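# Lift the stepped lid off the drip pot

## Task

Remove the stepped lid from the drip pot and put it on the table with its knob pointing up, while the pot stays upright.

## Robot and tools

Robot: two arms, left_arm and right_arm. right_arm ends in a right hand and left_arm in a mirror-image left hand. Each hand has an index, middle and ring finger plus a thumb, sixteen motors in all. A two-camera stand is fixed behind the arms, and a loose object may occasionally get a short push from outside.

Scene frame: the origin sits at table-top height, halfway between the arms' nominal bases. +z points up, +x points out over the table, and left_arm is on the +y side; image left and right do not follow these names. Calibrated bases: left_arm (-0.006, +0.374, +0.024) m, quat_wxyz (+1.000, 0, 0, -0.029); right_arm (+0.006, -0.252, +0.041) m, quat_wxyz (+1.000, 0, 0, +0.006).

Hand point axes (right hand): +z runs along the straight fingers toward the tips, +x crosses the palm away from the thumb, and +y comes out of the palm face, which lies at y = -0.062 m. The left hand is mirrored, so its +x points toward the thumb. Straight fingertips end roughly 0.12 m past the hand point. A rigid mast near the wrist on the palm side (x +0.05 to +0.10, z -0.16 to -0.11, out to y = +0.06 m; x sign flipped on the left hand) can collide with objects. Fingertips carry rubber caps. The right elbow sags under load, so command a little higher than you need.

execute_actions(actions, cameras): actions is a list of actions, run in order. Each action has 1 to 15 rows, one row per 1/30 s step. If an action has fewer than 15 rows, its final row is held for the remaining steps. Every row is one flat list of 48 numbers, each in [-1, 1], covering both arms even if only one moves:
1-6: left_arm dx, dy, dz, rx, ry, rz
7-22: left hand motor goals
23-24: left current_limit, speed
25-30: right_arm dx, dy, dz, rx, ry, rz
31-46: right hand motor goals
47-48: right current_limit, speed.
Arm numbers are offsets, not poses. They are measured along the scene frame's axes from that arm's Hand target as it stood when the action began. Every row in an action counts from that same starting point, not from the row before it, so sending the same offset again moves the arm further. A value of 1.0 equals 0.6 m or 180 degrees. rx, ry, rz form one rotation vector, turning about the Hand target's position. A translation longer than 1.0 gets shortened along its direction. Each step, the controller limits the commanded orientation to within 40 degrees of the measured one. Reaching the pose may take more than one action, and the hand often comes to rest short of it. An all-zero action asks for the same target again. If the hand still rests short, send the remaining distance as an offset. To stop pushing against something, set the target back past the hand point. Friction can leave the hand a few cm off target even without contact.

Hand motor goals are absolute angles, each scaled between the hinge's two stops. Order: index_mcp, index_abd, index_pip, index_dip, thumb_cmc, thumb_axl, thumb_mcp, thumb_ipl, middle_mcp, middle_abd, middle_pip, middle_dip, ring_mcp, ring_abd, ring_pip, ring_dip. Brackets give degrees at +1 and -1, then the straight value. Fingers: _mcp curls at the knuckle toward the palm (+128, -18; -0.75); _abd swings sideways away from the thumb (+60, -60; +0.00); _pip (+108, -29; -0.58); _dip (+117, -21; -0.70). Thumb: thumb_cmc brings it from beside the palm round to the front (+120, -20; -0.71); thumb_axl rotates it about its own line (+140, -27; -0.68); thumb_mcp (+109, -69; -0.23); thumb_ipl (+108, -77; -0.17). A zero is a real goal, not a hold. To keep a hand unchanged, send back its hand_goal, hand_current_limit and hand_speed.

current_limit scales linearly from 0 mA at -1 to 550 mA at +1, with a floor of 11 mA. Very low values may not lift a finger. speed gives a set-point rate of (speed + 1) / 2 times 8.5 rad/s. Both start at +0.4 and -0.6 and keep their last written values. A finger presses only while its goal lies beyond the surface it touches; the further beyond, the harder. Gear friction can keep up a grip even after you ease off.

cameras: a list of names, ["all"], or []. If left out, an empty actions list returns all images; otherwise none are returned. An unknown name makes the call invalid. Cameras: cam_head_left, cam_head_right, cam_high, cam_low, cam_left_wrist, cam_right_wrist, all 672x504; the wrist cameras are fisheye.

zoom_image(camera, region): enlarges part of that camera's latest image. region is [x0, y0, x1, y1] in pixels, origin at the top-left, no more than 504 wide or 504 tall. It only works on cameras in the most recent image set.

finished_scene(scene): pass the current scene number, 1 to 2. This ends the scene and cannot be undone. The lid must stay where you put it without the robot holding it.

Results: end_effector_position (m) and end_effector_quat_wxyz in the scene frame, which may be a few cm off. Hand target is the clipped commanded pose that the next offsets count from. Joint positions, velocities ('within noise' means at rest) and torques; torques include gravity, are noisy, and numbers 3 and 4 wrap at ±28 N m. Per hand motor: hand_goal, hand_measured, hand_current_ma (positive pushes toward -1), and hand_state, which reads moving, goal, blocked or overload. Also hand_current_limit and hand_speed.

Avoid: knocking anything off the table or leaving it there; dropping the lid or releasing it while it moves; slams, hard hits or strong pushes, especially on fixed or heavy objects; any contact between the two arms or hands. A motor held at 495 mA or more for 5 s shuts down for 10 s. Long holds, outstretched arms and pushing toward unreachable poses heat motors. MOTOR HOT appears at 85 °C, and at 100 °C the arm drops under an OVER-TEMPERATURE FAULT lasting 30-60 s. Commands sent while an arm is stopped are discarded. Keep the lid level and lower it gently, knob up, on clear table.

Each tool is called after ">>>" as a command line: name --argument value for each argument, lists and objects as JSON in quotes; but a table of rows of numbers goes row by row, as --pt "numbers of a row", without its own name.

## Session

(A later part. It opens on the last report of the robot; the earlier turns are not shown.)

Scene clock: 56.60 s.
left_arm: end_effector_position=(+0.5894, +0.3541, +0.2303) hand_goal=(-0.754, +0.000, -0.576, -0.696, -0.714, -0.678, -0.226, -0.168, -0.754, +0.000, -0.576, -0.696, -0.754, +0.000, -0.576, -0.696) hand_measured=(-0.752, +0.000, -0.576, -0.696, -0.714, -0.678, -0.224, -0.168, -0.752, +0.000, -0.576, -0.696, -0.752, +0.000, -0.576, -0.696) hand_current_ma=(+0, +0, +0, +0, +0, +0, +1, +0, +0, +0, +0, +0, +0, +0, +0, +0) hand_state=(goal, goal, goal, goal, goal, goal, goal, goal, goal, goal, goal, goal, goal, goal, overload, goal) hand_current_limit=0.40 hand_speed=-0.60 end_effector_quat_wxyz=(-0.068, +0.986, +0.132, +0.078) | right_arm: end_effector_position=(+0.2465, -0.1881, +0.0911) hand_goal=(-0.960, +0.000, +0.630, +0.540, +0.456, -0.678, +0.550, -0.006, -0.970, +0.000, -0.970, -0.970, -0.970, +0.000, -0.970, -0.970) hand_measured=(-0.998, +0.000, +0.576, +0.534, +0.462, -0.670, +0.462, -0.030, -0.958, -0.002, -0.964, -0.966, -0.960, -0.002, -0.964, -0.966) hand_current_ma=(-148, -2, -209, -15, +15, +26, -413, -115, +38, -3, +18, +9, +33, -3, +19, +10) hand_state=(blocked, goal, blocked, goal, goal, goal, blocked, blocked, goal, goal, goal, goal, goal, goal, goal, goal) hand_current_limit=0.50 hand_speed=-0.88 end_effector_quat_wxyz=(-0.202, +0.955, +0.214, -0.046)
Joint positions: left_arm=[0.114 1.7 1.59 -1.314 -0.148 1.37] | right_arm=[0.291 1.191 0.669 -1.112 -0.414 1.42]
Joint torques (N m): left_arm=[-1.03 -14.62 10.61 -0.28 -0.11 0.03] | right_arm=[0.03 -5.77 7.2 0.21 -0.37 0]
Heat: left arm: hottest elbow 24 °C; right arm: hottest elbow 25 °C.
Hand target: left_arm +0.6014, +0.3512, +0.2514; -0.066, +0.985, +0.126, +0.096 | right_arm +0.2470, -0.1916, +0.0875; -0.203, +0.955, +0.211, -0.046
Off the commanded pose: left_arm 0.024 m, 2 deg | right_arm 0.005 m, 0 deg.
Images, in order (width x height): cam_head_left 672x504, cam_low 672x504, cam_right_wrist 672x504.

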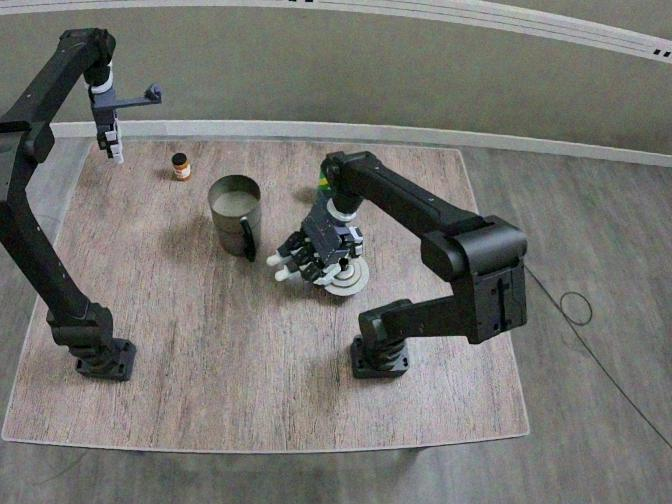

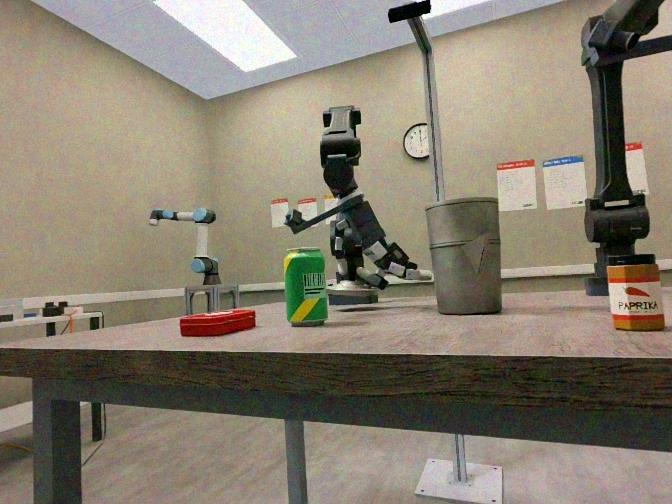

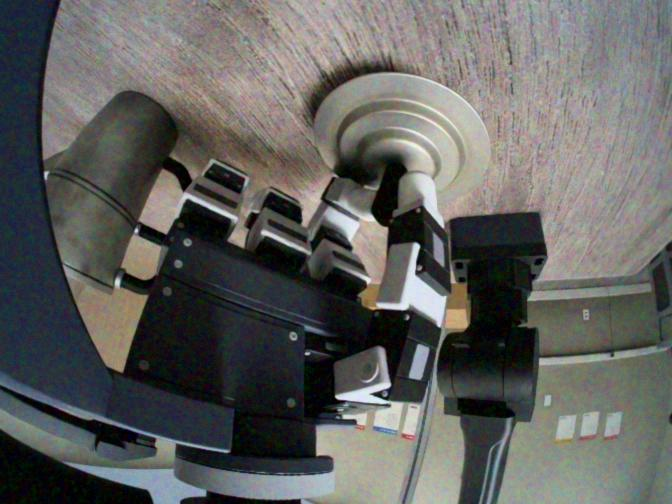

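>>> execute_actions --actions '[[[0,0,0,0,0,0,-0.754,0,-0.576,-0.696,-0.714,-0.678,-0.226,-0.168,-0.754,0,-0.576,-0.696,-0.754,0,-0.576,-0.696,0.4,-0.6,0,0,-0.03,0,0,0,-0.959,0,0.63,0.54,0.457,-0.678,0.55,-0.005,-0.97,0,-0.97,-0.97,-0.97,0,-0.97,-0.97,0.5,-0.88]],[[0,0,0,0,0,0,-0.754,0,-0.576,-0.696,-0.714,-0.678,-0.226,-0.168,-0.754,0,-0.576,-0.696,-0.754,0,-0.576,-0.696,0.4,-0.6,0,0,-0.012,0,0,0,-0.959,0,0.63,0.54,0.457,-0.678,0.55,-0.005,-0.97,0,-0.97,-0.97,-0.97,0,-0.97,-0.97,0.5,-0.88]]]' --cameras '["cam_low","cam_right_wrist"]'

>>> zoom_image --camera "cam_low" --region '[290, 230, 450, 330]'

Scene clock: 58.40 s.
left_arm: end_effector_position=(+0.5894, +0.3541, +0.2303) hand_goal=(-0.754, +0.000, -0.576, -0.696, -0.714, -0.678, -0.226, -0.168, -0.754, +0.000, -0.576, -0.696, -0.754, +0.000, -0.576, -0.696) hand_measured=(-0.752, +0.000, -0.576, -0.696, -0.714, -0.678, -0.224, -0.168, -0.752, +0.000, -0.576, -0.696, -0.752, +0.000, -0.576, -0.696) hand_current_ma=(+0, +0, +0, +0, +0, +0, +1, +0, +0, +0, +0, +0, +0, +0, +0, +0) hand_state=(goal, goal, goal, goal, goal, goal, goal, goal, goal, goal, goal, goal, goal, goal, overload, goal) hand_current_limit=0.40 hand_speed=-0.60 end_effector_quat_wxyz=(-0.068, +0.986, +0.132, +0.078) | right_arm: end_effector_position=(+0.2478, -0.1877, +0.0666) hand_goal=(-0.960, +0.000, +0.630, +0.540, +0.456, -0.678, +0.550, -0.006, -0.970, +0.000, -0.970, -0.970, -0.970, +0.000, -0.970, -0.970) hand_measured=(-0.998, +0.000, +0.576, +0.534, +0.462, -0.670, +0.462, -0.030, -0.958, -0.002, -0.964, -0.966, -0.960, -0.002, -0.964, -0.966) hand_current_ma=(-148, -2, -209, -15, +15, +26, -412, -115, +38, -3, +18, +9, +33, -3, +19, +10) hand_state=(blocked, goal, blocked, goal, goal, goal, blocked, blocked, goal, goal, goal, goal, goal, goal, goal, goal) hand_current_limit=0.50 hand_speed=-0.88 end_effector_quat_wxyz=(-0.202, +0.954, +0.215, -0.045)
Joint positions: left_arm=[0.114 1.7 1.59 -1.314 -0.148 1.37] | right_arm=[0.291 1.239 0.631 -1.023 -0.414 1.419]
Joint torques (N m): left_arm=[-1.49 -14.74 10.66 -0.03 -0.09 -0.01] | right_arm=[-0.03 -5.95 6.63 0.18 -0.37 0.01]
Heat: left arm: hottest elbow 24 °C; right arm: hottest elbow 25 °C.
Hand target: left_arm +0.6014, +0.3512, +0.2514; -0.066, +0.985, +0.126, +0.096 | right_arm +0.2470, -0.1916, +0.0622; -0.203, +0.955, +0.211, -0.046
Off the commanded pose: left_arm 0.024 m, 2 deg | right_arm 0.006 m, 0 deg.
Images, in order (width x height): cam_low 672x504, cam_right_wrist 672x504.

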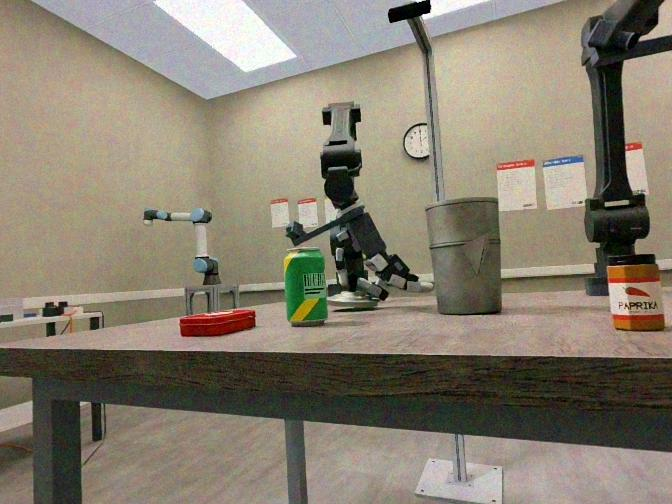

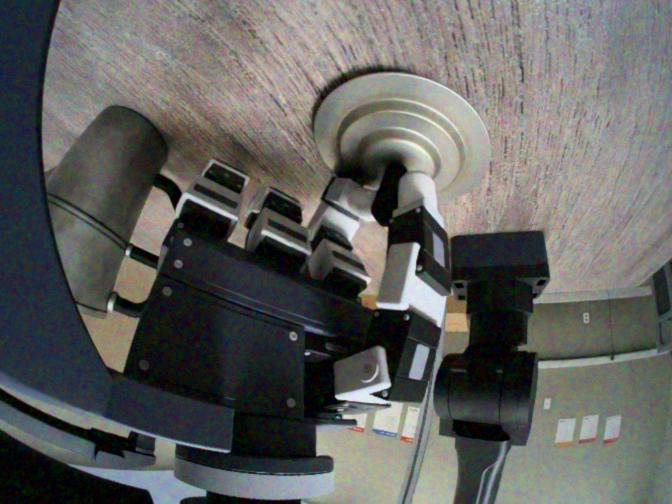

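Scaled by 3.150 from the camera's 672x504 image, which has a finer 960x720 frame.

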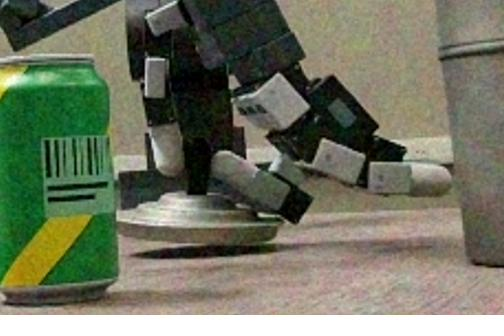

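>>> execute_actions --actions '[[[0,0,0,0,0,0,-0.754,0,-0.576,-0.696,-0.714,-0.678,-0.226,-0.168,-0.754,0,-0.576,-0.696,-0.754,0,-0.576,-0.696,0.4,-0.6,0,0,-0.012,0,0,0,-0.959,0,0.63,0.54,0.457,-0.678,0.55,-0.005,-0.97,0,-0.97,-0.97,-0.97,0,-0.97,-0.97,0.5,-0.88]]]' --cameras '["cam_low"]'

>>> zoom_image --camera "cam_low" --region '[290, 230, 450, 330]'

Scene clock: 59.67 s.
left_arm: end_effector_position=(+0.5894, +0.3541, +0.2303) hand_goal=(-0.754, +0.000, -0.576, -0.696, -0.714, -0.678, -0.226, -0.168, -0.754, +0.000, -0.576, -0.696, -0.754, +0.000, -0.576, -0.696) hand_measured=(-0.752, +0.000, -0.576, -0.696, -0.714, -0.678, -0.224, -0.168, -0.752, +0.000, -0.576, -0.696, -0.752, +0.000, -0.576, -0.696) hand_current_ma=(+0, +0, +0, +0, +0, +0, +1, +0, +0, +0, +0, +0, +0, +0, +0, +0) hand_state=(goal, goal, goal, goal, goal, goal, goal, goal, goal, goal, goal, goal, goal, goal, overload, goal) hand_current_limit=0.40 hand_speed=-0.60 end_effector_quat_wxyz=(-0.068, +0.986, +0.132, +0.078) | right_arm: end_effector_position=(+0.2475, -0.1878, +0.0593) hand_goal=(-0.960, +0.000, +0.630, +0.540, +0.456, -0.678, +0.550, -0.006, -0.970, +0.000, -0.970, -0.970, -0.970, +0.000, -0.970, -0.970) hand_measured=(-0.998, +0.000, +0.576, +0.534, +0.462, -0.670, +0.462, -0.030, -0.958, -0.002, -0.964, -0.966, -0.960, -0.002, -0.964, -0.966) hand_current_ma=(-148, -1, -209, -15, +15, +29, -412, -115, +38, -3, +18, +9, +33, -3, +19, +10) hand_state=(blocked, goal, blocked, goal, goal, goal, blocked, blocked, goal, goal, goal, goal, goal, goal, goal, goal) hand_current_limit=0.50 hand_speed=-0.88 end_effector_quat_wxyz=(-0.202, +0.954, +0.214, -0.046)
Joint positions: left_arm=[0.114 1.7 1.59 -1.314 -0.148 1.37] | right_arm=[0.291 1.254 0.62 -0.998 -0.414 1.419]
Joint torques (N m): left_arm=[-1.2 -14.74 10.77 -0.09 -0.08 0.02] | right_arm=[-0.03 -6.01 6.49 0.31 -0.37 0.01]
Heat: left arm: hottest elbow 25 °C; right arm: hottest elbow 25 °C.
Hand target: left_arm +0.6014, +0.3512, +0.2514; -0.066, +0.985, +0.126, +0.096 | right_arm +0.2469, -0.1916, +0.0549; -0.203, +0.955, +0.211, -0.046
Off the commanded pose: left_arm 0.024 m, 2 deg | right_arm 0.006 m, 0 deg.
Images, in order (width x height): cam_low 672x504.

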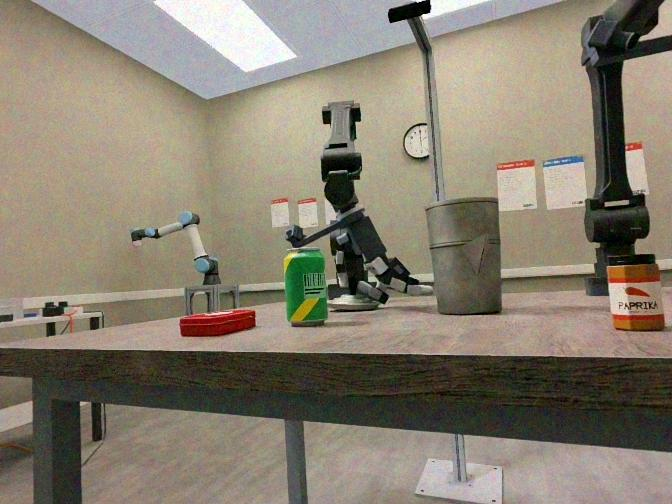

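Scaled by 3.150 from the camera's 672x504 image, which has a finer 960x720 frame.

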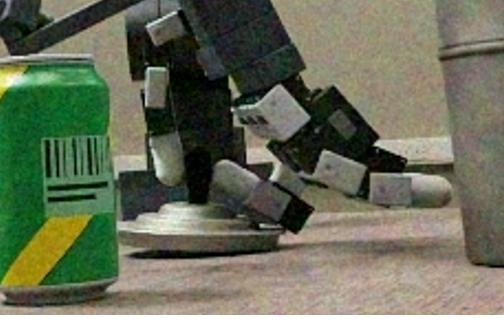

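>>> execute_actions --actions '[[[0,0,0,0,0,0,-0.754,0,-0.576,-0.696,-0.714,-0.678,-0.226,-0.168,-0.754,0,-0.576,-0.696,-0.754,0,-0.576,-0.696,0.4,-0.6,0,0,-0.0075,0,0,0,-0.959,0,0.63,0.54,0.457,-0.678,0.55,-0.005,-0.97,0,-0.97,-0.97,-0.97,0,-0.97,-0.97,0.5,-0.88]]]' --cameras '["cam_low"]'

>>> zoom_image --camera "cam_low" --region '[310, 260, 410, 330]'

Scene clock: 60.73 s.
left_arm: end_effector_position=(+0.5894, +0.3541, +0.2303) hand_goal=(-0.754, +0.000, -0.576, -0.696, -0.714, -0.678, -0.226, -0.168, -0.754, +0.000, -0.576, -0.696, -0.754, +0.000, -0.576, -0.696) hand_measured=(-0.752, +0.000, -0.576, -0.696, -0.714, -0.678, -0.224, -0.168, -0.752, +0.000, -0.576, -0.696, -0.752, +0.000, -0.576, -0.696) hand_current_ma=(+0, +0, +0, +0, +0, +0, +1, +0, +0, +0, +0, +0, +0, +0, +0, +0) hand_state=(goal, goal, goal, goal, goal, goal, goal, goal, goal, goal, goal, goal, goal, goal, overload, goal) hand_current_limit=0.40 hand_speed=-0.60 end_effector_quat_wxyz=(-0.068, +0.986, +0.132, +0.078) | right_arm: end_effector_position=(+0.2485, -0.1874, +0.0589) hand_goal=(-0.960, +0.000, +0.630, +0.540, +0.456, -0.678, +0.550, -0.006, -0.970, +0.000, -0.970, -0.970, -0.970, +0.000, -0.970, -0.970) hand_measured=(-0.998, +0.000, +0.578, +0.534, +0.462, -0.670, +0.462, -0.030, -0.958, -0.002, -0.964, -0.966, -0.960, -0.002, -0.964, -0.966) hand_current_ma=(-148, -1, -202, -15, +15, +30, -413, -115, +38, -3, +18, +9, +33, -3, +19, +10) hand_state=(blocked, goal, blocked, goal, goal, goal, blocked, blocked, goal, goal, goal, goal, goal, goal, goal, goal) hand_current_limit=0.50 hand_speed=-0.88 end_effector_quat_wxyz=(-0.203, +0.954, +0.215, -0.044)
Joint positions: left_arm=[0.114 1.7 1.59 -1.314 -0.148 1.37] | right_arm=[0.291 1.256 0.62 -0.994 -0.414 1.419]
Joint torques (N m): left_arm=[-0.62 -14.56 10.54 -0.03 -0.11 0.01] | right_arm=[0.03 -5.36 5.98 0.75 -0.36 0.01]
Heat: left arm: hottest elbow 25 °C; right arm: hottest elbow 25 °C.
Hand target: left_arm +0.6014, +0.3512, +0.2514; -0.066, +0.985, +0.126, +0.096 | right_arm +0.2469, -0.1916, +0.0504; -0.203, +0.955, +0.211, -0.046
Off the commanded pose: left_arm 0.024 m, 2 deg | right_arm 0.010 m, 0 deg.
Images, in order (width x height): cam_low 672x504.

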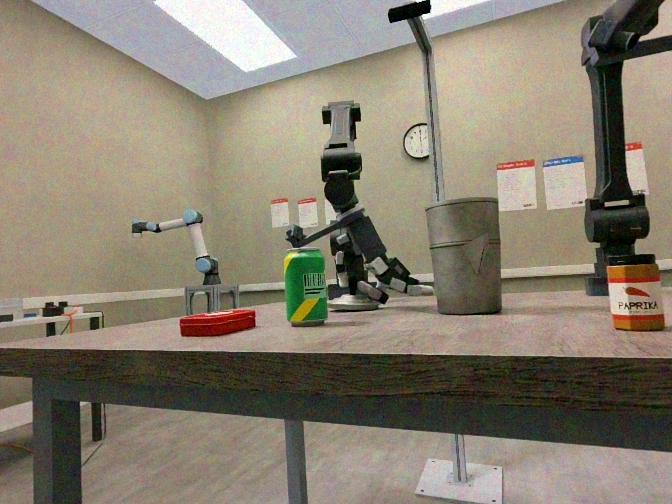

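Scaled by 5.040 from the camera's 672x504 image, which has a finer 960x720 frame.

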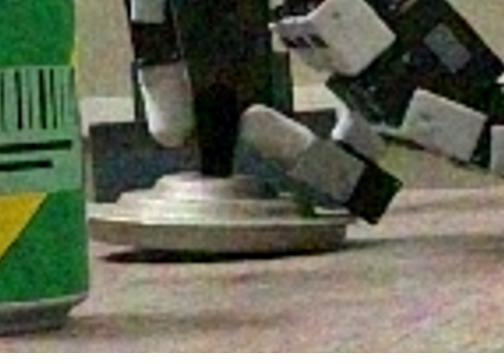

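>>> execute_actions --actions '[[[0,0,0,0,0,0,-0.754,0,-0.576,-0.696,-0.714,-0.678,-0.226,-0.168,-0.754,0,-0.576,-0.696,-0.754,0,-0.576,-0.696,0.4,-0.6,0,0,-0.006,0,0,0,-0.959,0,0.63,0.54,0.457,-0.678,0.55,-0.005,-0.97,0,-0.97,-0.97,-0.97,0,-0.97,-0.97,0.5,-0.88]]]' --cameras '["cam_low","cam_right_wrist","cam_head_left"]'

>>> zoom_image --camera "cam_low" --region '[310, 260, 410, 330]'

>>> zoom_image --camera "cam_right_wrist" --region '[290, 50, 500, 260]'

Scene clock: 62.23 s.
left_arm: end_effector_position=(+0.5894, +0.3541, +0.2303) hand_goal=(-0.754, +0.000, -0.576, -0.696, -0.714, -0.678, -0.226, -0.168, -0.754, +0.000, -0.576, -0.696, -0.754, +0.000, -0.576, -0.696) hand_measured=(-0.752, +0.000, -0.576, -0.696, -0.714, -0.678, -0.224, -0.168, -0.752, +0.000, -0.576, -0.696, -0.752, +0.000, -0.576, -0.696) hand_current_ma=(+0, +0, +0, +0, +0, +0, +1, +0, +0, +0, +0, +0, +0, +0, +0, +0) hand_state=(goal, goal, goal, goal, goal, goal, goal, goal, goal, goal, goal, goal, goal, goal, overload, goal) hand_current_limit=0.40 hand_speed=-0.60 end_effector_quat_wxyz=(-0.068, +0.986, +0.132, +0.078) | right_arm: end_effector_position=(+0.2490, -0.1866, +0.0581) hand_goal=(-0.960, +0.000, +0.630, +0.540, +0.456, -0.678, +0.550, -0.006, -0.970, +0.000, -0.970, -0.970, -0.970, +0.000, -0.970, -0.970) hand_measured=(-0.998, -0.002, +0.586, +0.534, +0.462, -0.670, +0.462, -0.030, -0.958, -0.002, -0.964, -0.966, -0.960, -0.002, -0.964, -0.966) hand_current_ma=(-148, -4, -165, -15, +15, +30, -413, -115, +38, -3, +18, +9, +33, -3, +19, +10) hand_state=(blocked, goal, blocked, goal, goal, goal, blocked, blocked, goal, goal, goal, goal, goal, goal, goal, goal) hand_current_limit=0.50 hand_speed=-0.88 end_effector_quat_wxyz=(-0.204, +0.954, +0.215, -0.044)
Joint positions: left_arm=[0.114 1.7 1.59 -1.314 -0.148 1.37] | right_arm=[0.291 1.258 0.62 -0.99 -0.417 1.419]
Joint torques (N m): left_arm=[-0.79 -14.33 10.7 -0.2 -0.13 0.03] | right_arm=[0.03 -4.95 5.57 1.09 -0.22 0.01]
Heat: left arm: hottest elbow 25 °C; right arm: hottest elbow 25 °C.
Hand target: left_arm +0.6014, +0.3512, +0.2514; -0.066, +0.985, +0.126, +0.096 | right_arm +0.2469, -0.1916, +0.0468; -0.203, +0.955, +0.211, -0.046
Off the commanded pose: left_arm 0.024 m, 2 deg | right_arm 0.013 m, 1 deg.
Images, in order (width x height): cam_head_left 672x504, cam_low 672x504, cam_right_wrist 672x504.

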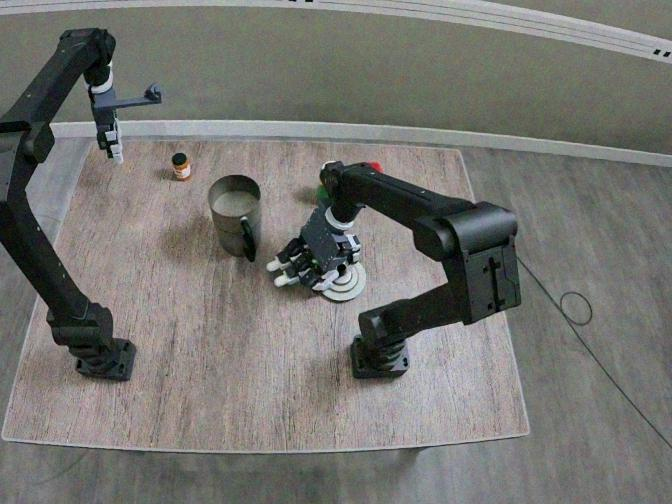

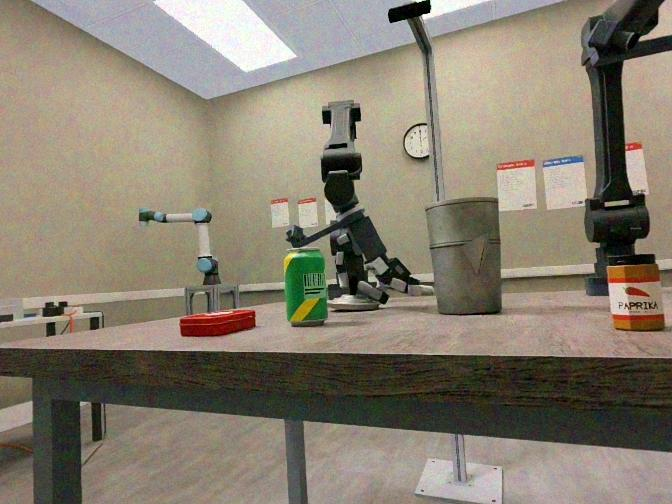

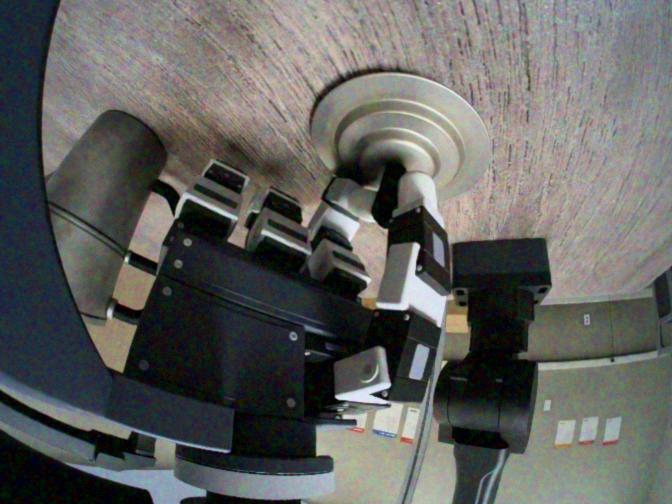

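Scaled by 5.040 from the camera's 672x504 image, which has a finer 960x720 frame.

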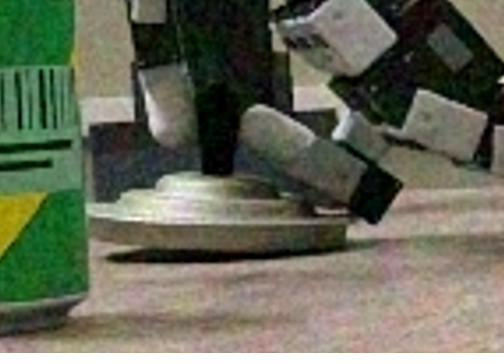

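Scaled by 2.400 from the camera's 672x504 image, which has a finer 960x720 frame.

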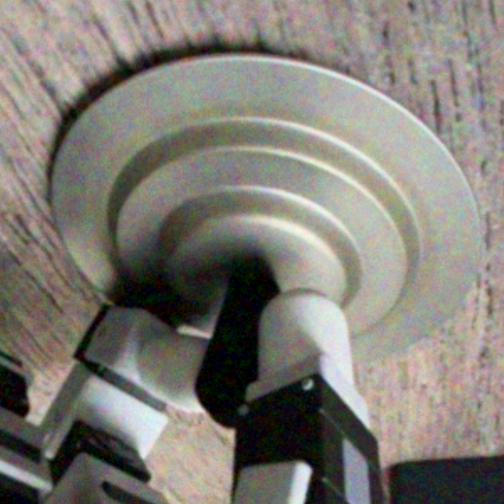

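>>> execute_actions --actions '[[[0,0,0,0,0,0,-0.754,0,-0.576,-0.696,-0.714,-0.678,-0.226,-0.168,-0.754,0,-0.576,-0.696,-0.754,0,-0.576,-0.696,0.4,-0.6,0.002,0.004,0.008,0,0,0,-0.959,0,0.58,0.54,0.457,-0.678,0.50,-0.005,-0.97,0,-0.97,-0.97,-0.97,0,-0.97,-0.97,0.4,-0.9]],[[0,0,0,0,0,0,-0.754,0,-0.576,-0.696,-0.714,-0.678,-0.226,-0.168,-0.754,0,-0.576,-0.696,-0.754,0,-0.576,-0.696,0.4,-0.6,0,0,0,0,0,0,-0.959,0,0.50,0.55,0.457,-0.678,0.43,-0.03,-0.97,0,-0.97,-0.97,-0.97,0,-0.97,-0.97,0.3,-0.9]]]' --cameras '["cam_low","cam_right_wrist"]'

>>> zoom_image --camera "cam_low" --region '[310, 260, 410, 330]'

>>> zoom_image --camera "cam_right_wrist" --region '[290, 50, 500, 260]'

Scene clock: 64.40 s.
left_arm: end_effector_position=(+0.5894, +0.3541, +0.2303) hand_goal=(-0.754, +0.000, -0.576, -0.696, -0.714, -0.678, -0.226, -0.168, -0.754, +0.000, -0.576, -0.696, -0.754, +0.000, -0.576, -0.696) hand_measured=(-0.752, +0.000, -0.576, -0.696, -0.714, -0.678, -0.224, -0.168, -0.752, +0.000, -0.576, -0.696, -0.752, +0.000, -0.576, -0.696) hand_current_ma=(+0, +0, +0, +0, +0, +0, +1, +0, +0, +0, +0, +0, +0, +0, +0, +0) hand_state=(goal, goal, goal, goal, goal, goal, goal, goal, goal, goal, goal, goal, goal, goal, overload, goal) hand_current_limit=0.40 hand_speed=-0.60 end_effector_quat_wxyz=(-0.068, +0.986, +0.132, +0.078) | right_arm: end_effector_position=(+0.2491, -0.1864, +0.0581) hand_goal=(-0.960, +0.000, +0.500, +0.550, +0.456, -0.678, +0.430, -0.030, -0.970, +0.000, -0.970, -0.970, -0.970, +0.000, -0.970, -0.970) hand_measured=(-0.986, -0.002, +0.508, +0.546, +0.460, -0.674, +0.430, -0.034, -0.958, -0.002, -0.964, -0.966, -0.960, -0.002, -0.964, -0.966) hand_current_ma=(-98, -4, +26, -9, +13, +14, +0, -18, +38, -3, +18, +9, +33, -3, +19, +10) hand_state=(blocked, goal, goal, goal, goal, goal, goal, goal, goal, goal, goal, goal, goal, goal, goal, goal) hand_current_limit=0.30 hand_speed=-0.90 end_effector_quat_wxyz=(-0.205, +0.954, +0.214, -0.043)
Joint positions: left_arm=[0.114 1.7 1.59 -1.314 -0.148 1.37] | right_arm=[0.291 1.258 0.62 -0.989 -0.418 1.421]
Joint torques (N m): left_arm=[-1.38 -14.33 10.67 -0.08 -0.11 -0.02] | right_arm=[0.62 -5.42 6.41 0.55 -0.23 0.07]
Heat: left arm: hottest elbow 25 °C; right arm: hottest elbow 25 °C.
Hand target: left_arm +0.6014, +0.3512, +0.2514; -0.066, +0.985, +0.126, +0.096 | right_arm +0.2481, -0.1892, +0.0516; -0.203, +0.955, +0.211, -0.046
Off the commanded pose: left_arm 0.024 m, 2 deg | right_arm 0.007 m, 1 deg.
Images, in order (width x height): cam_low 672x504, cam_right_wrist 672x504.

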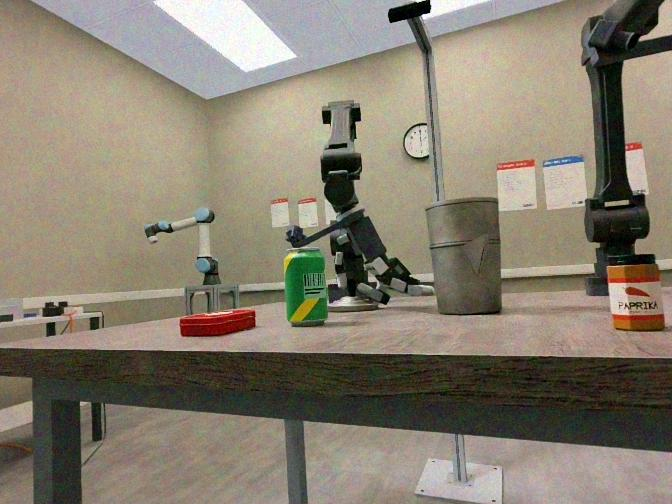

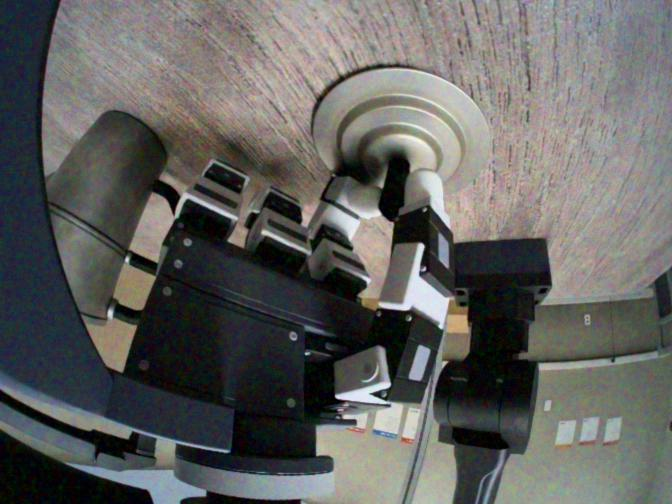

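Scaled by 5.040 from the camera's 672x504 image, which has a finer 960x720 frame.

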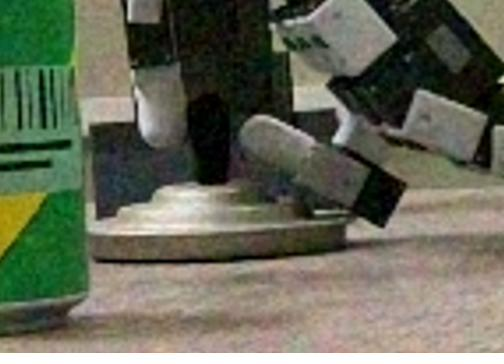

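Scaled by 2.400 from the camera's 672x504 image, which has a finer 960x720 frame.

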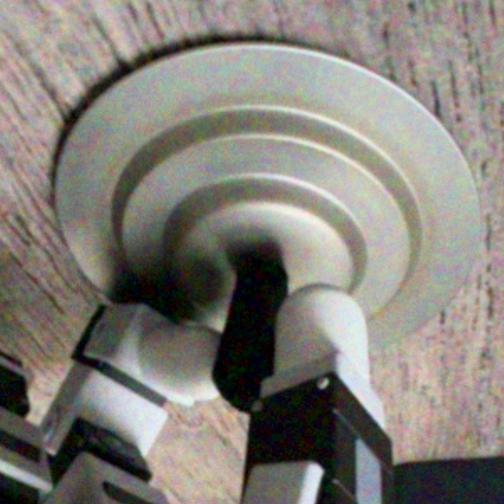

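>>> execute_actions --actions '[[[0,0,0,0,0,0,-0.754,0,-0.576,-0.696,-0.714,-0.678,-0.226,-0.168,-0.754,0,-0.576,-0.696,-0.754,0,-0.576,-0.696,0.4,-0.6,0,0,0.015,0,0,0,-0.959,0,0.25,0.67,0.457,-0.678,0.36,-0.03,-0.97,0,-0.97,-0.97,-0.97,0,-0.97,-0.97,0.3,-0.88]],[[0,0,0,0,0,0,-0.754,0,-0.576,-0.696,-0.714,-0.678,-0.226,-0.168,-0.754,0,-0.576,-0.696,-0.754,0,-0.576,-0.696,0.4,-0.6,0,0,0.015,0,0,0,-0.959,0,0.25,0.67,0.457,-0.678,0.34,-0.06,-0.97,0,-0.97,-0.97,-0.97,0,-0.97,-0.97,0.3,-0.88]]]' --cameras '["cam_low","cam_right_wrist"]'

>>> zoom_image --camera "cam_low" --region '[310, 260, 410, 330]'

Scene clock: 66.17 s.
left_arm: end_effector_position=(+0.5894, +0.3541, +0.2303) hand_goal=(-0.754, +0.000, -0.576, -0.696, -0.714, -0.678, -0.226, -0.168, -0.754, +0.000, -0.576, -0.696, -0.754, +0.000, -0.576, -0.696) hand_measured=(-0.752, +0.000, -0.576, -0.696, -0.714, -0.678, -0.224, -0.168, -0.752, +0.000, -0.576, -0.696, -0.752, +0.000, -0.576, -0.696) hand_current_ma=(+0, +0, +0, +0, +0, +0, +1, +0, +0, +0, +0, +0, +0, +0, +0, +0) hand_state=(goal, goal, goal, goal, goal, goal, goal, goal, goal, goal, goal, goal, goal, goal, overload, goal) hand_current_limit=0.40 hand_speed=-0.60 end_effector_quat_wxyz=(-0.068, +0.986, +0.132, +0.078) | right_arm: end_effector_position=(+0.2411, -0.1893, +0.0624) hand_goal=(-0.960, +0.000, +0.250, +0.670, +0.456, -0.678, +0.340, -0.060, -0.970, +0.000, -0.970, -0.970, -0.970, +0.000, -0.970, -0.970) hand_measured=(-0.958, +0.002, +0.252, +0.668, +0.460, -0.674, +0.344, -0.058, -0.958, -0.002, -0.964, -0.966, -0.960, -0.002, -0.964, -0.966) hand_current_ma=(+6, +4, +5, -6, +11, +10, +17, +10, +38, -3, +18, +9, +33, -3, +19, +10) hand_state=(goal, goal, goal, goal, goal, goal, goal, goal, goal, goal, goal, goal, goal, goal, goal, goal) hand_current_limit=0.30 hand_speed=-0.88 end_effector_quat_wxyz=(-0.203, +0.955, +0.212, -0.055)
Joint positions: left_arm=[0.114 1.7 1.59 -1.314 -0.148 1.37] | right_arm=[0.291 1.244 0.62 -1.027 -0.416 1.421]
Joint torques (N m): left_arm=[-1.03 -14.27 10.51 -0.14 -0.13 0.04] | right_arm=[0.62 -7.36 8.49 -0.54 -0.29 0.07]
Heat: left arm: hottest elbow 25 °C; right arm: hottest elbow 25 °C.
Hand target: left_arm +0.6014, +0.3512, +0.2514; -0.066, +0.985, +0.126, +0.096 | right_arm +0.2482, -0.1892, +0.0697; -0.203, +0.955, +0.211, -0.046
Off the commanded pose: left_arm 0.024 m, 2 deg | right_arm 0.010 m, 1 deg.
Images, in order (width x height): cam_low 672x504, cam_right_wrist 672x504.

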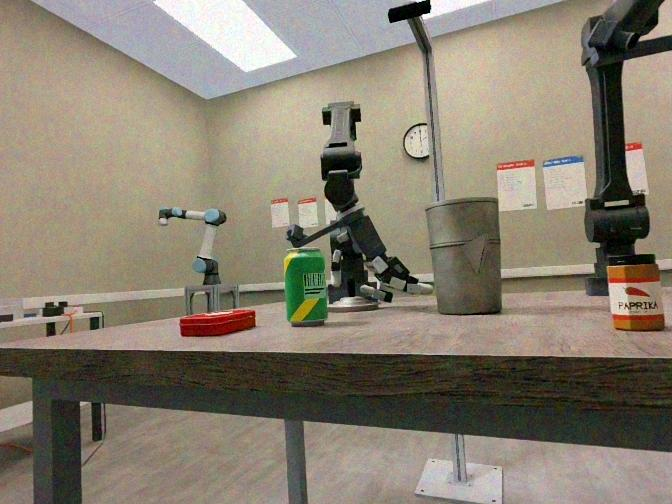

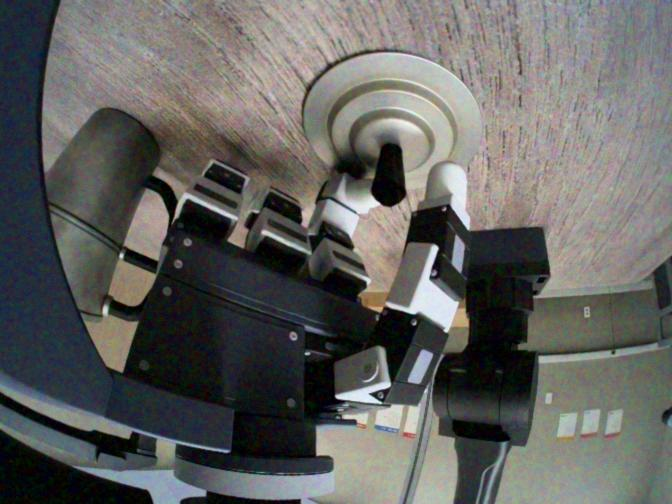

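Scaled by 5.040 from the camera's 672x504 image, which has a finer 960x720 frame.

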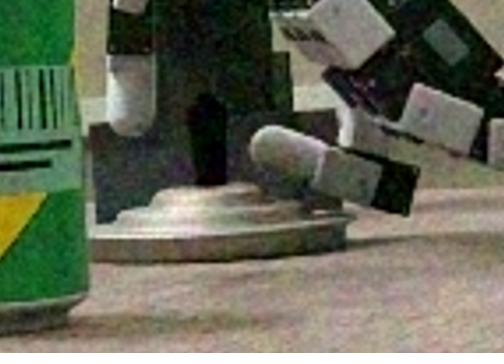

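>>> execute_actions --actions '[[[0,0,0,0,0,0,-0.754,0,-0.576,-0.696,-0.714,-0.678,-0.226,-0.168,-0.754,0,-0.576,-0.696,-0.754,0,-0.576,-0.696,0.4,-0.6,0.008,0,0.02,0,0,0,-0.959,0,0.20,0.69,0.457,-0.678,0.30,-0.08,-0.97,0,-0.97,-0.97,-0.97,0,-0.97,-0.97,0.3,-0.88]],[[0,0,0,0,0,0,-0.754,0,-0.576,-0.696,-0.714,-0.678,-0.226,-0.168,-0.754,0,-0.576,-0.696,-0.754,0,-0.576,-0.696,0.4,-0.6,0.006,0,0.02,0,0,0,-0.959,0,0.20,0.69,0.457,-0.678,0.28,-0.1,-0.97,0,-0.97,-0.97,-0.97,0,-0.97,-0.97,0.3,-0.88]]]' --cameras '["cam_right_wrist"]'

Scene clock: 68.17 s.
left_arm: end_effector_position=(+0.5894, +0.3541, +0.2303) hand_goal=(-0.754, +0.000, -0.576, -0.696, -0.714, -0.678, -0.226, -0.168, -0.754, +0.000, -0.576, -0.696, -0.754, +0.000, -0.576, -0.696) hand_measured=(-0.752, +0.000, -0.576, -0.696, -0.714, -0.678, -0.224, -0.168, -0.752, +0.000, -0.576, -0.696, -0.752, +0.000, -0.576, -0.696) hand_current_ma=(+0, +0, +0, +0, +0, +0, +1, +0, +0, +0, +0, +0, +0, +0, +0, +0) hand_state=(goal, goal, goal, goal, goal, goal, goal, goal, goal, goal, goal, goal, goal, goal, overload, goal) hand_current_limit=0.40 hand_speed=-0.60 end_effector_quat_wxyz=(-0.068, +0.986, +0.132, +0.078) | right_arm: end_effector_position=(+0.2318, -0.1927, +0.0758) hand_goal=(-0.960, +0.000, +0.200, +0.690, +0.456, -0.678, +0.280, -0.100, -0.970, +0.000, -0.970, -0.970, -0.970, +0.000, -0.970, -0.970) hand_measured=(-0.958, +0.002, +0.202, +0.686, +0.460, -0.676, +0.286, -0.096, -0.958, -0.002, -0.964, -0.966, -0.960, -0.002, -0.964, -0.966) hand_current_ma=(+7, +4, +5, -9, +10, +10, +21, +11, +38, -3, +18, +9, +33, -3, +19, +10) hand_state=(goal, goal, goal, goal, goal, goal, goal, goal, goal, goal, goal, goal, goal, goal, goal, goal) hand_current_limit=0.30 hand_speed=-0.88 end_effector_quat_wxyz=(-0.201, +0.955, +0.207, -0.074)
Joint positions: left_arm=[0.114 1.7 1.59 -1.314 -0.148 1.37] | right_arm=[0.29 1.221 0.639 -1.108 -0.415 1.42]
Joint torques (N m): left_arm=[-1.32 -14.68 10.73 -0.17 -0.11 0] | right_arm=[0.03 -7.06 11.51 -0.65 -0.29 -0.01]
Heat: left arm: hottest elbow 25 °C; right arm: hottest elbow 25 °C.
Hand target: left_arm +0.6014, +0.3512, +0.2514; -0.066, +0.985, +0.126, +0.096 | right_arm +0.2565, -0.1891, +0.0936; -0.203, +0.955, +0.211, -0.046
Off the commanded pose: left_arm 0.024 m, 2 deg | right_arm 0.031 m, 3 deg.
Images, in order (width x height): cam_right_wrist 672x504.

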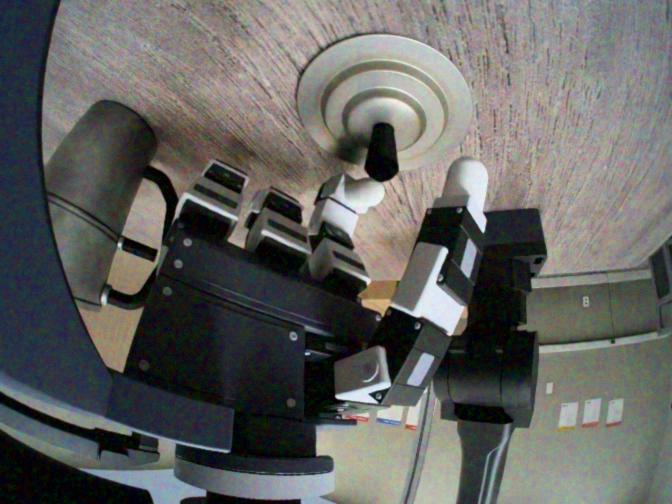

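>>> execute_actions --actions '[[[0,0,0,0,0,0,-0.754,0,-0.576,-0.696,-0.714,-0.678,-0.226,-0.168,-0.754,0,-0.576,-0.696,-0.754,0,-0.576,-0.696,0.4,-0.6,0,0,0.03,0,0,0,-0.959,0,0.20,0.69,0.457,-0.678,0.28,-0.1,-0.97,0,-0.97,-0.97,-0.97,0,-0.97,-0.97,0.3,-0.88]],[[0,0,0,0,0,0,-0.754,0,-0.576,-0.696,-0.714,-0.678,-0.226,-0.168,-0.754,0,-0.576,-0.696,-0.754,0,-0.576,-0.696,0.4,-0.6,0,0,0.04,0,0,0,-0.959,0,0.20,0.69,0.457,-0.678,0.28,-0.1,-0.97,0,-0.97,-0.97,-0.97,0,-0.97,-0.97,0.3,-0.88]],[[0,0,0,0,0,0,-0.754,0,-0.576,-0.696,-0.714,-0.678,-0.226,-0.168,-0.754,0,-0.576,-0.696,-0.754,0,-0.576,-0.696,0.4,-0.6,-0.01,0,0.06,0,0,0,-0.959,0,0.20,0.69,0.457,-0.678,0.28,-0.1,-0.97,0,-0.97,-0.97,-0.97,0,-0.97,-0.97,0.3,-0.88]],[[0,0,0,0,0,0,-0.754,0,-0.576,-0.696,-0.714,-0.678,-0.226,-0.168,-0.754,0,-0.576,-0.696,-0.754,0,-0.576,-0.696,0.4,-0.6,-0.01,0,0.06,0,0,0,-0.959,0,0.20,0.69,0.457,-0.678,0.28,-0.1,-0.97,0,-0.97,-0.97,-0.97,0,-0.97,-0.97,0.3,-0.88]]]' --cameras '["cam_head_left","cam_low","cam_right_wrist"]'

Scene clock: 71.17 s.
left_arm: end_effector_position=(+0.5894, +0.3541, +0.2303) hand_goal=(-0.754, +0.000, -0.576, -0.696, -0.714, -0.678, -0.226, -0.168, -0.754, +0.000, -0.576, -0.696, -0.754, +0.000, -0.576, -0.696) hand_measured=(-0.752, +0.000, -0.576, -0.696, -0.714, -0.678, -0.224, -0.168, -0.752, +0.000, -0.576, -0.696, -0.752, +0.000, -0.576, -0.696) hand_current_ma=(+0, +0, +0, +0, +0, +0, +1, +0, +0, +0, +0, +0, +0, +0, +0, +0) hand_state=(goal, goal, goal, goal, goal, goal, goal, goal, goal, goal, goal, goal, goal, goal, overload, goal) hand_current_limit=0.40 hand_speed=-0.60 end_effector_quat_wxyz=(-0.068, +0.986, +0.132, +0.078) | right_arm: end_effector_position=(+0.2273, -0.1943, +0.1864) hand_goal=(-0.960, +0.000, +0.200, +0.690, +0.456, -0.678, +0.280, -0.100, -0.970, +0.000, -0.970, -0.970, -0.970, +0.000, -0.970, -0.970) hand_measured=(-0.956, +0.002, +0.202, +0.686, +0.460, -0.676, +0.286, -0.096, -0.958, -0.002, -0.964, -0.966, -0.960, -0.002, -0.964, -0.966) hand_current_ma=(+9, +4, +5, -9, +10, +9, +20, +11, +38, -3, +18, +9, +33, -3, +19, +10) hand_state=(goal, goal, goal, goal, goal, goal, goal, goal, goal, goal, goal, goal, goal, goal, goal, goal) hand_current_limit=0.30 hand_speed=-0.88 end_effector_quat_wxyz=(-0.201, +0.955, +0.208, -0.070)
Joint positions: left_arm=[0.114 1.7 1.59 -1.314 -0.148 1.37] | right_arm=[0.29 1.058 0.839 -1.462 -0.414 1.42]
Joint torques (N m): left_arm=[-0.97 -14.74 10.62 -0.06 -0.11 0.01] | right_arm=[1.08 -5.25 13.3 -0.61 -0.38 0.12]
Heat: left arm: hottest elbow 25 °C; right arm: hottest elbow 25 °C.
Hand target: left_arm +0.6014, +0.3512, +0.2514; -0.066, +0.985, +0.126, +0.096 | right_arm +0.2446, -0.1891, +0.2077; -0.203, +0.955, +0.211, -0.046
Off the commanded pose: left_arm 0.024 m, 2 deg | right_arm 0.028 m, 3 deg.
Images, in order (width x height): cam_head_left 672x504, cam_low 672x504, cam_right_wrist 672x504.

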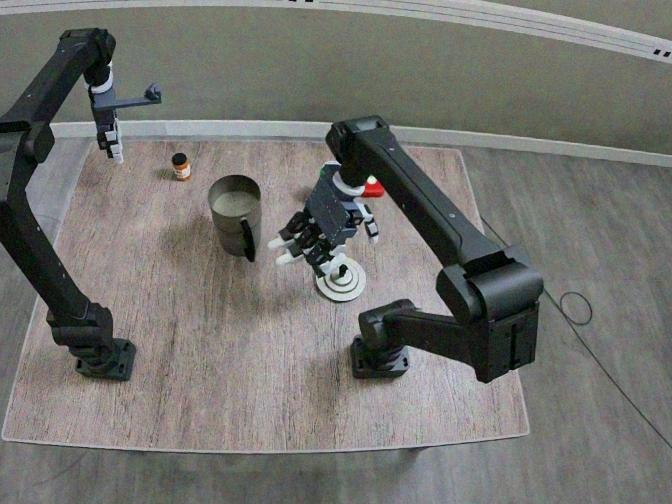

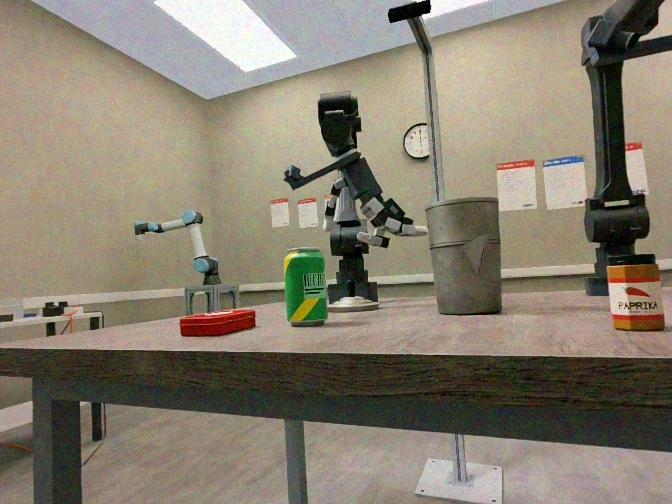

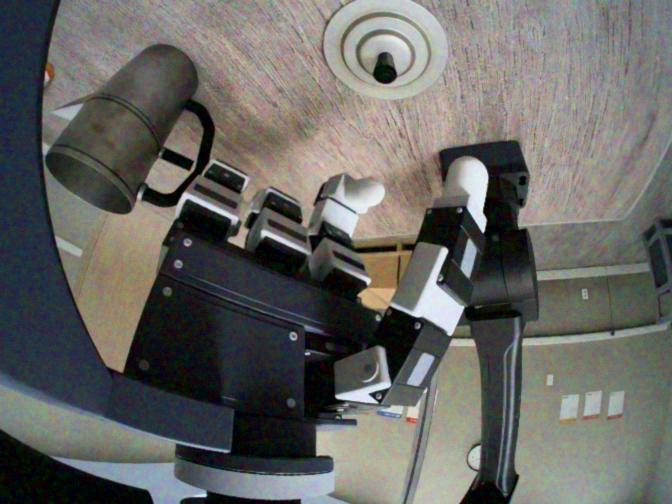

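Lid flat on the table, knob up, pot standing, and the hand is clear.

>>> finished_scene --scene 2

The scene is finished: the task was done.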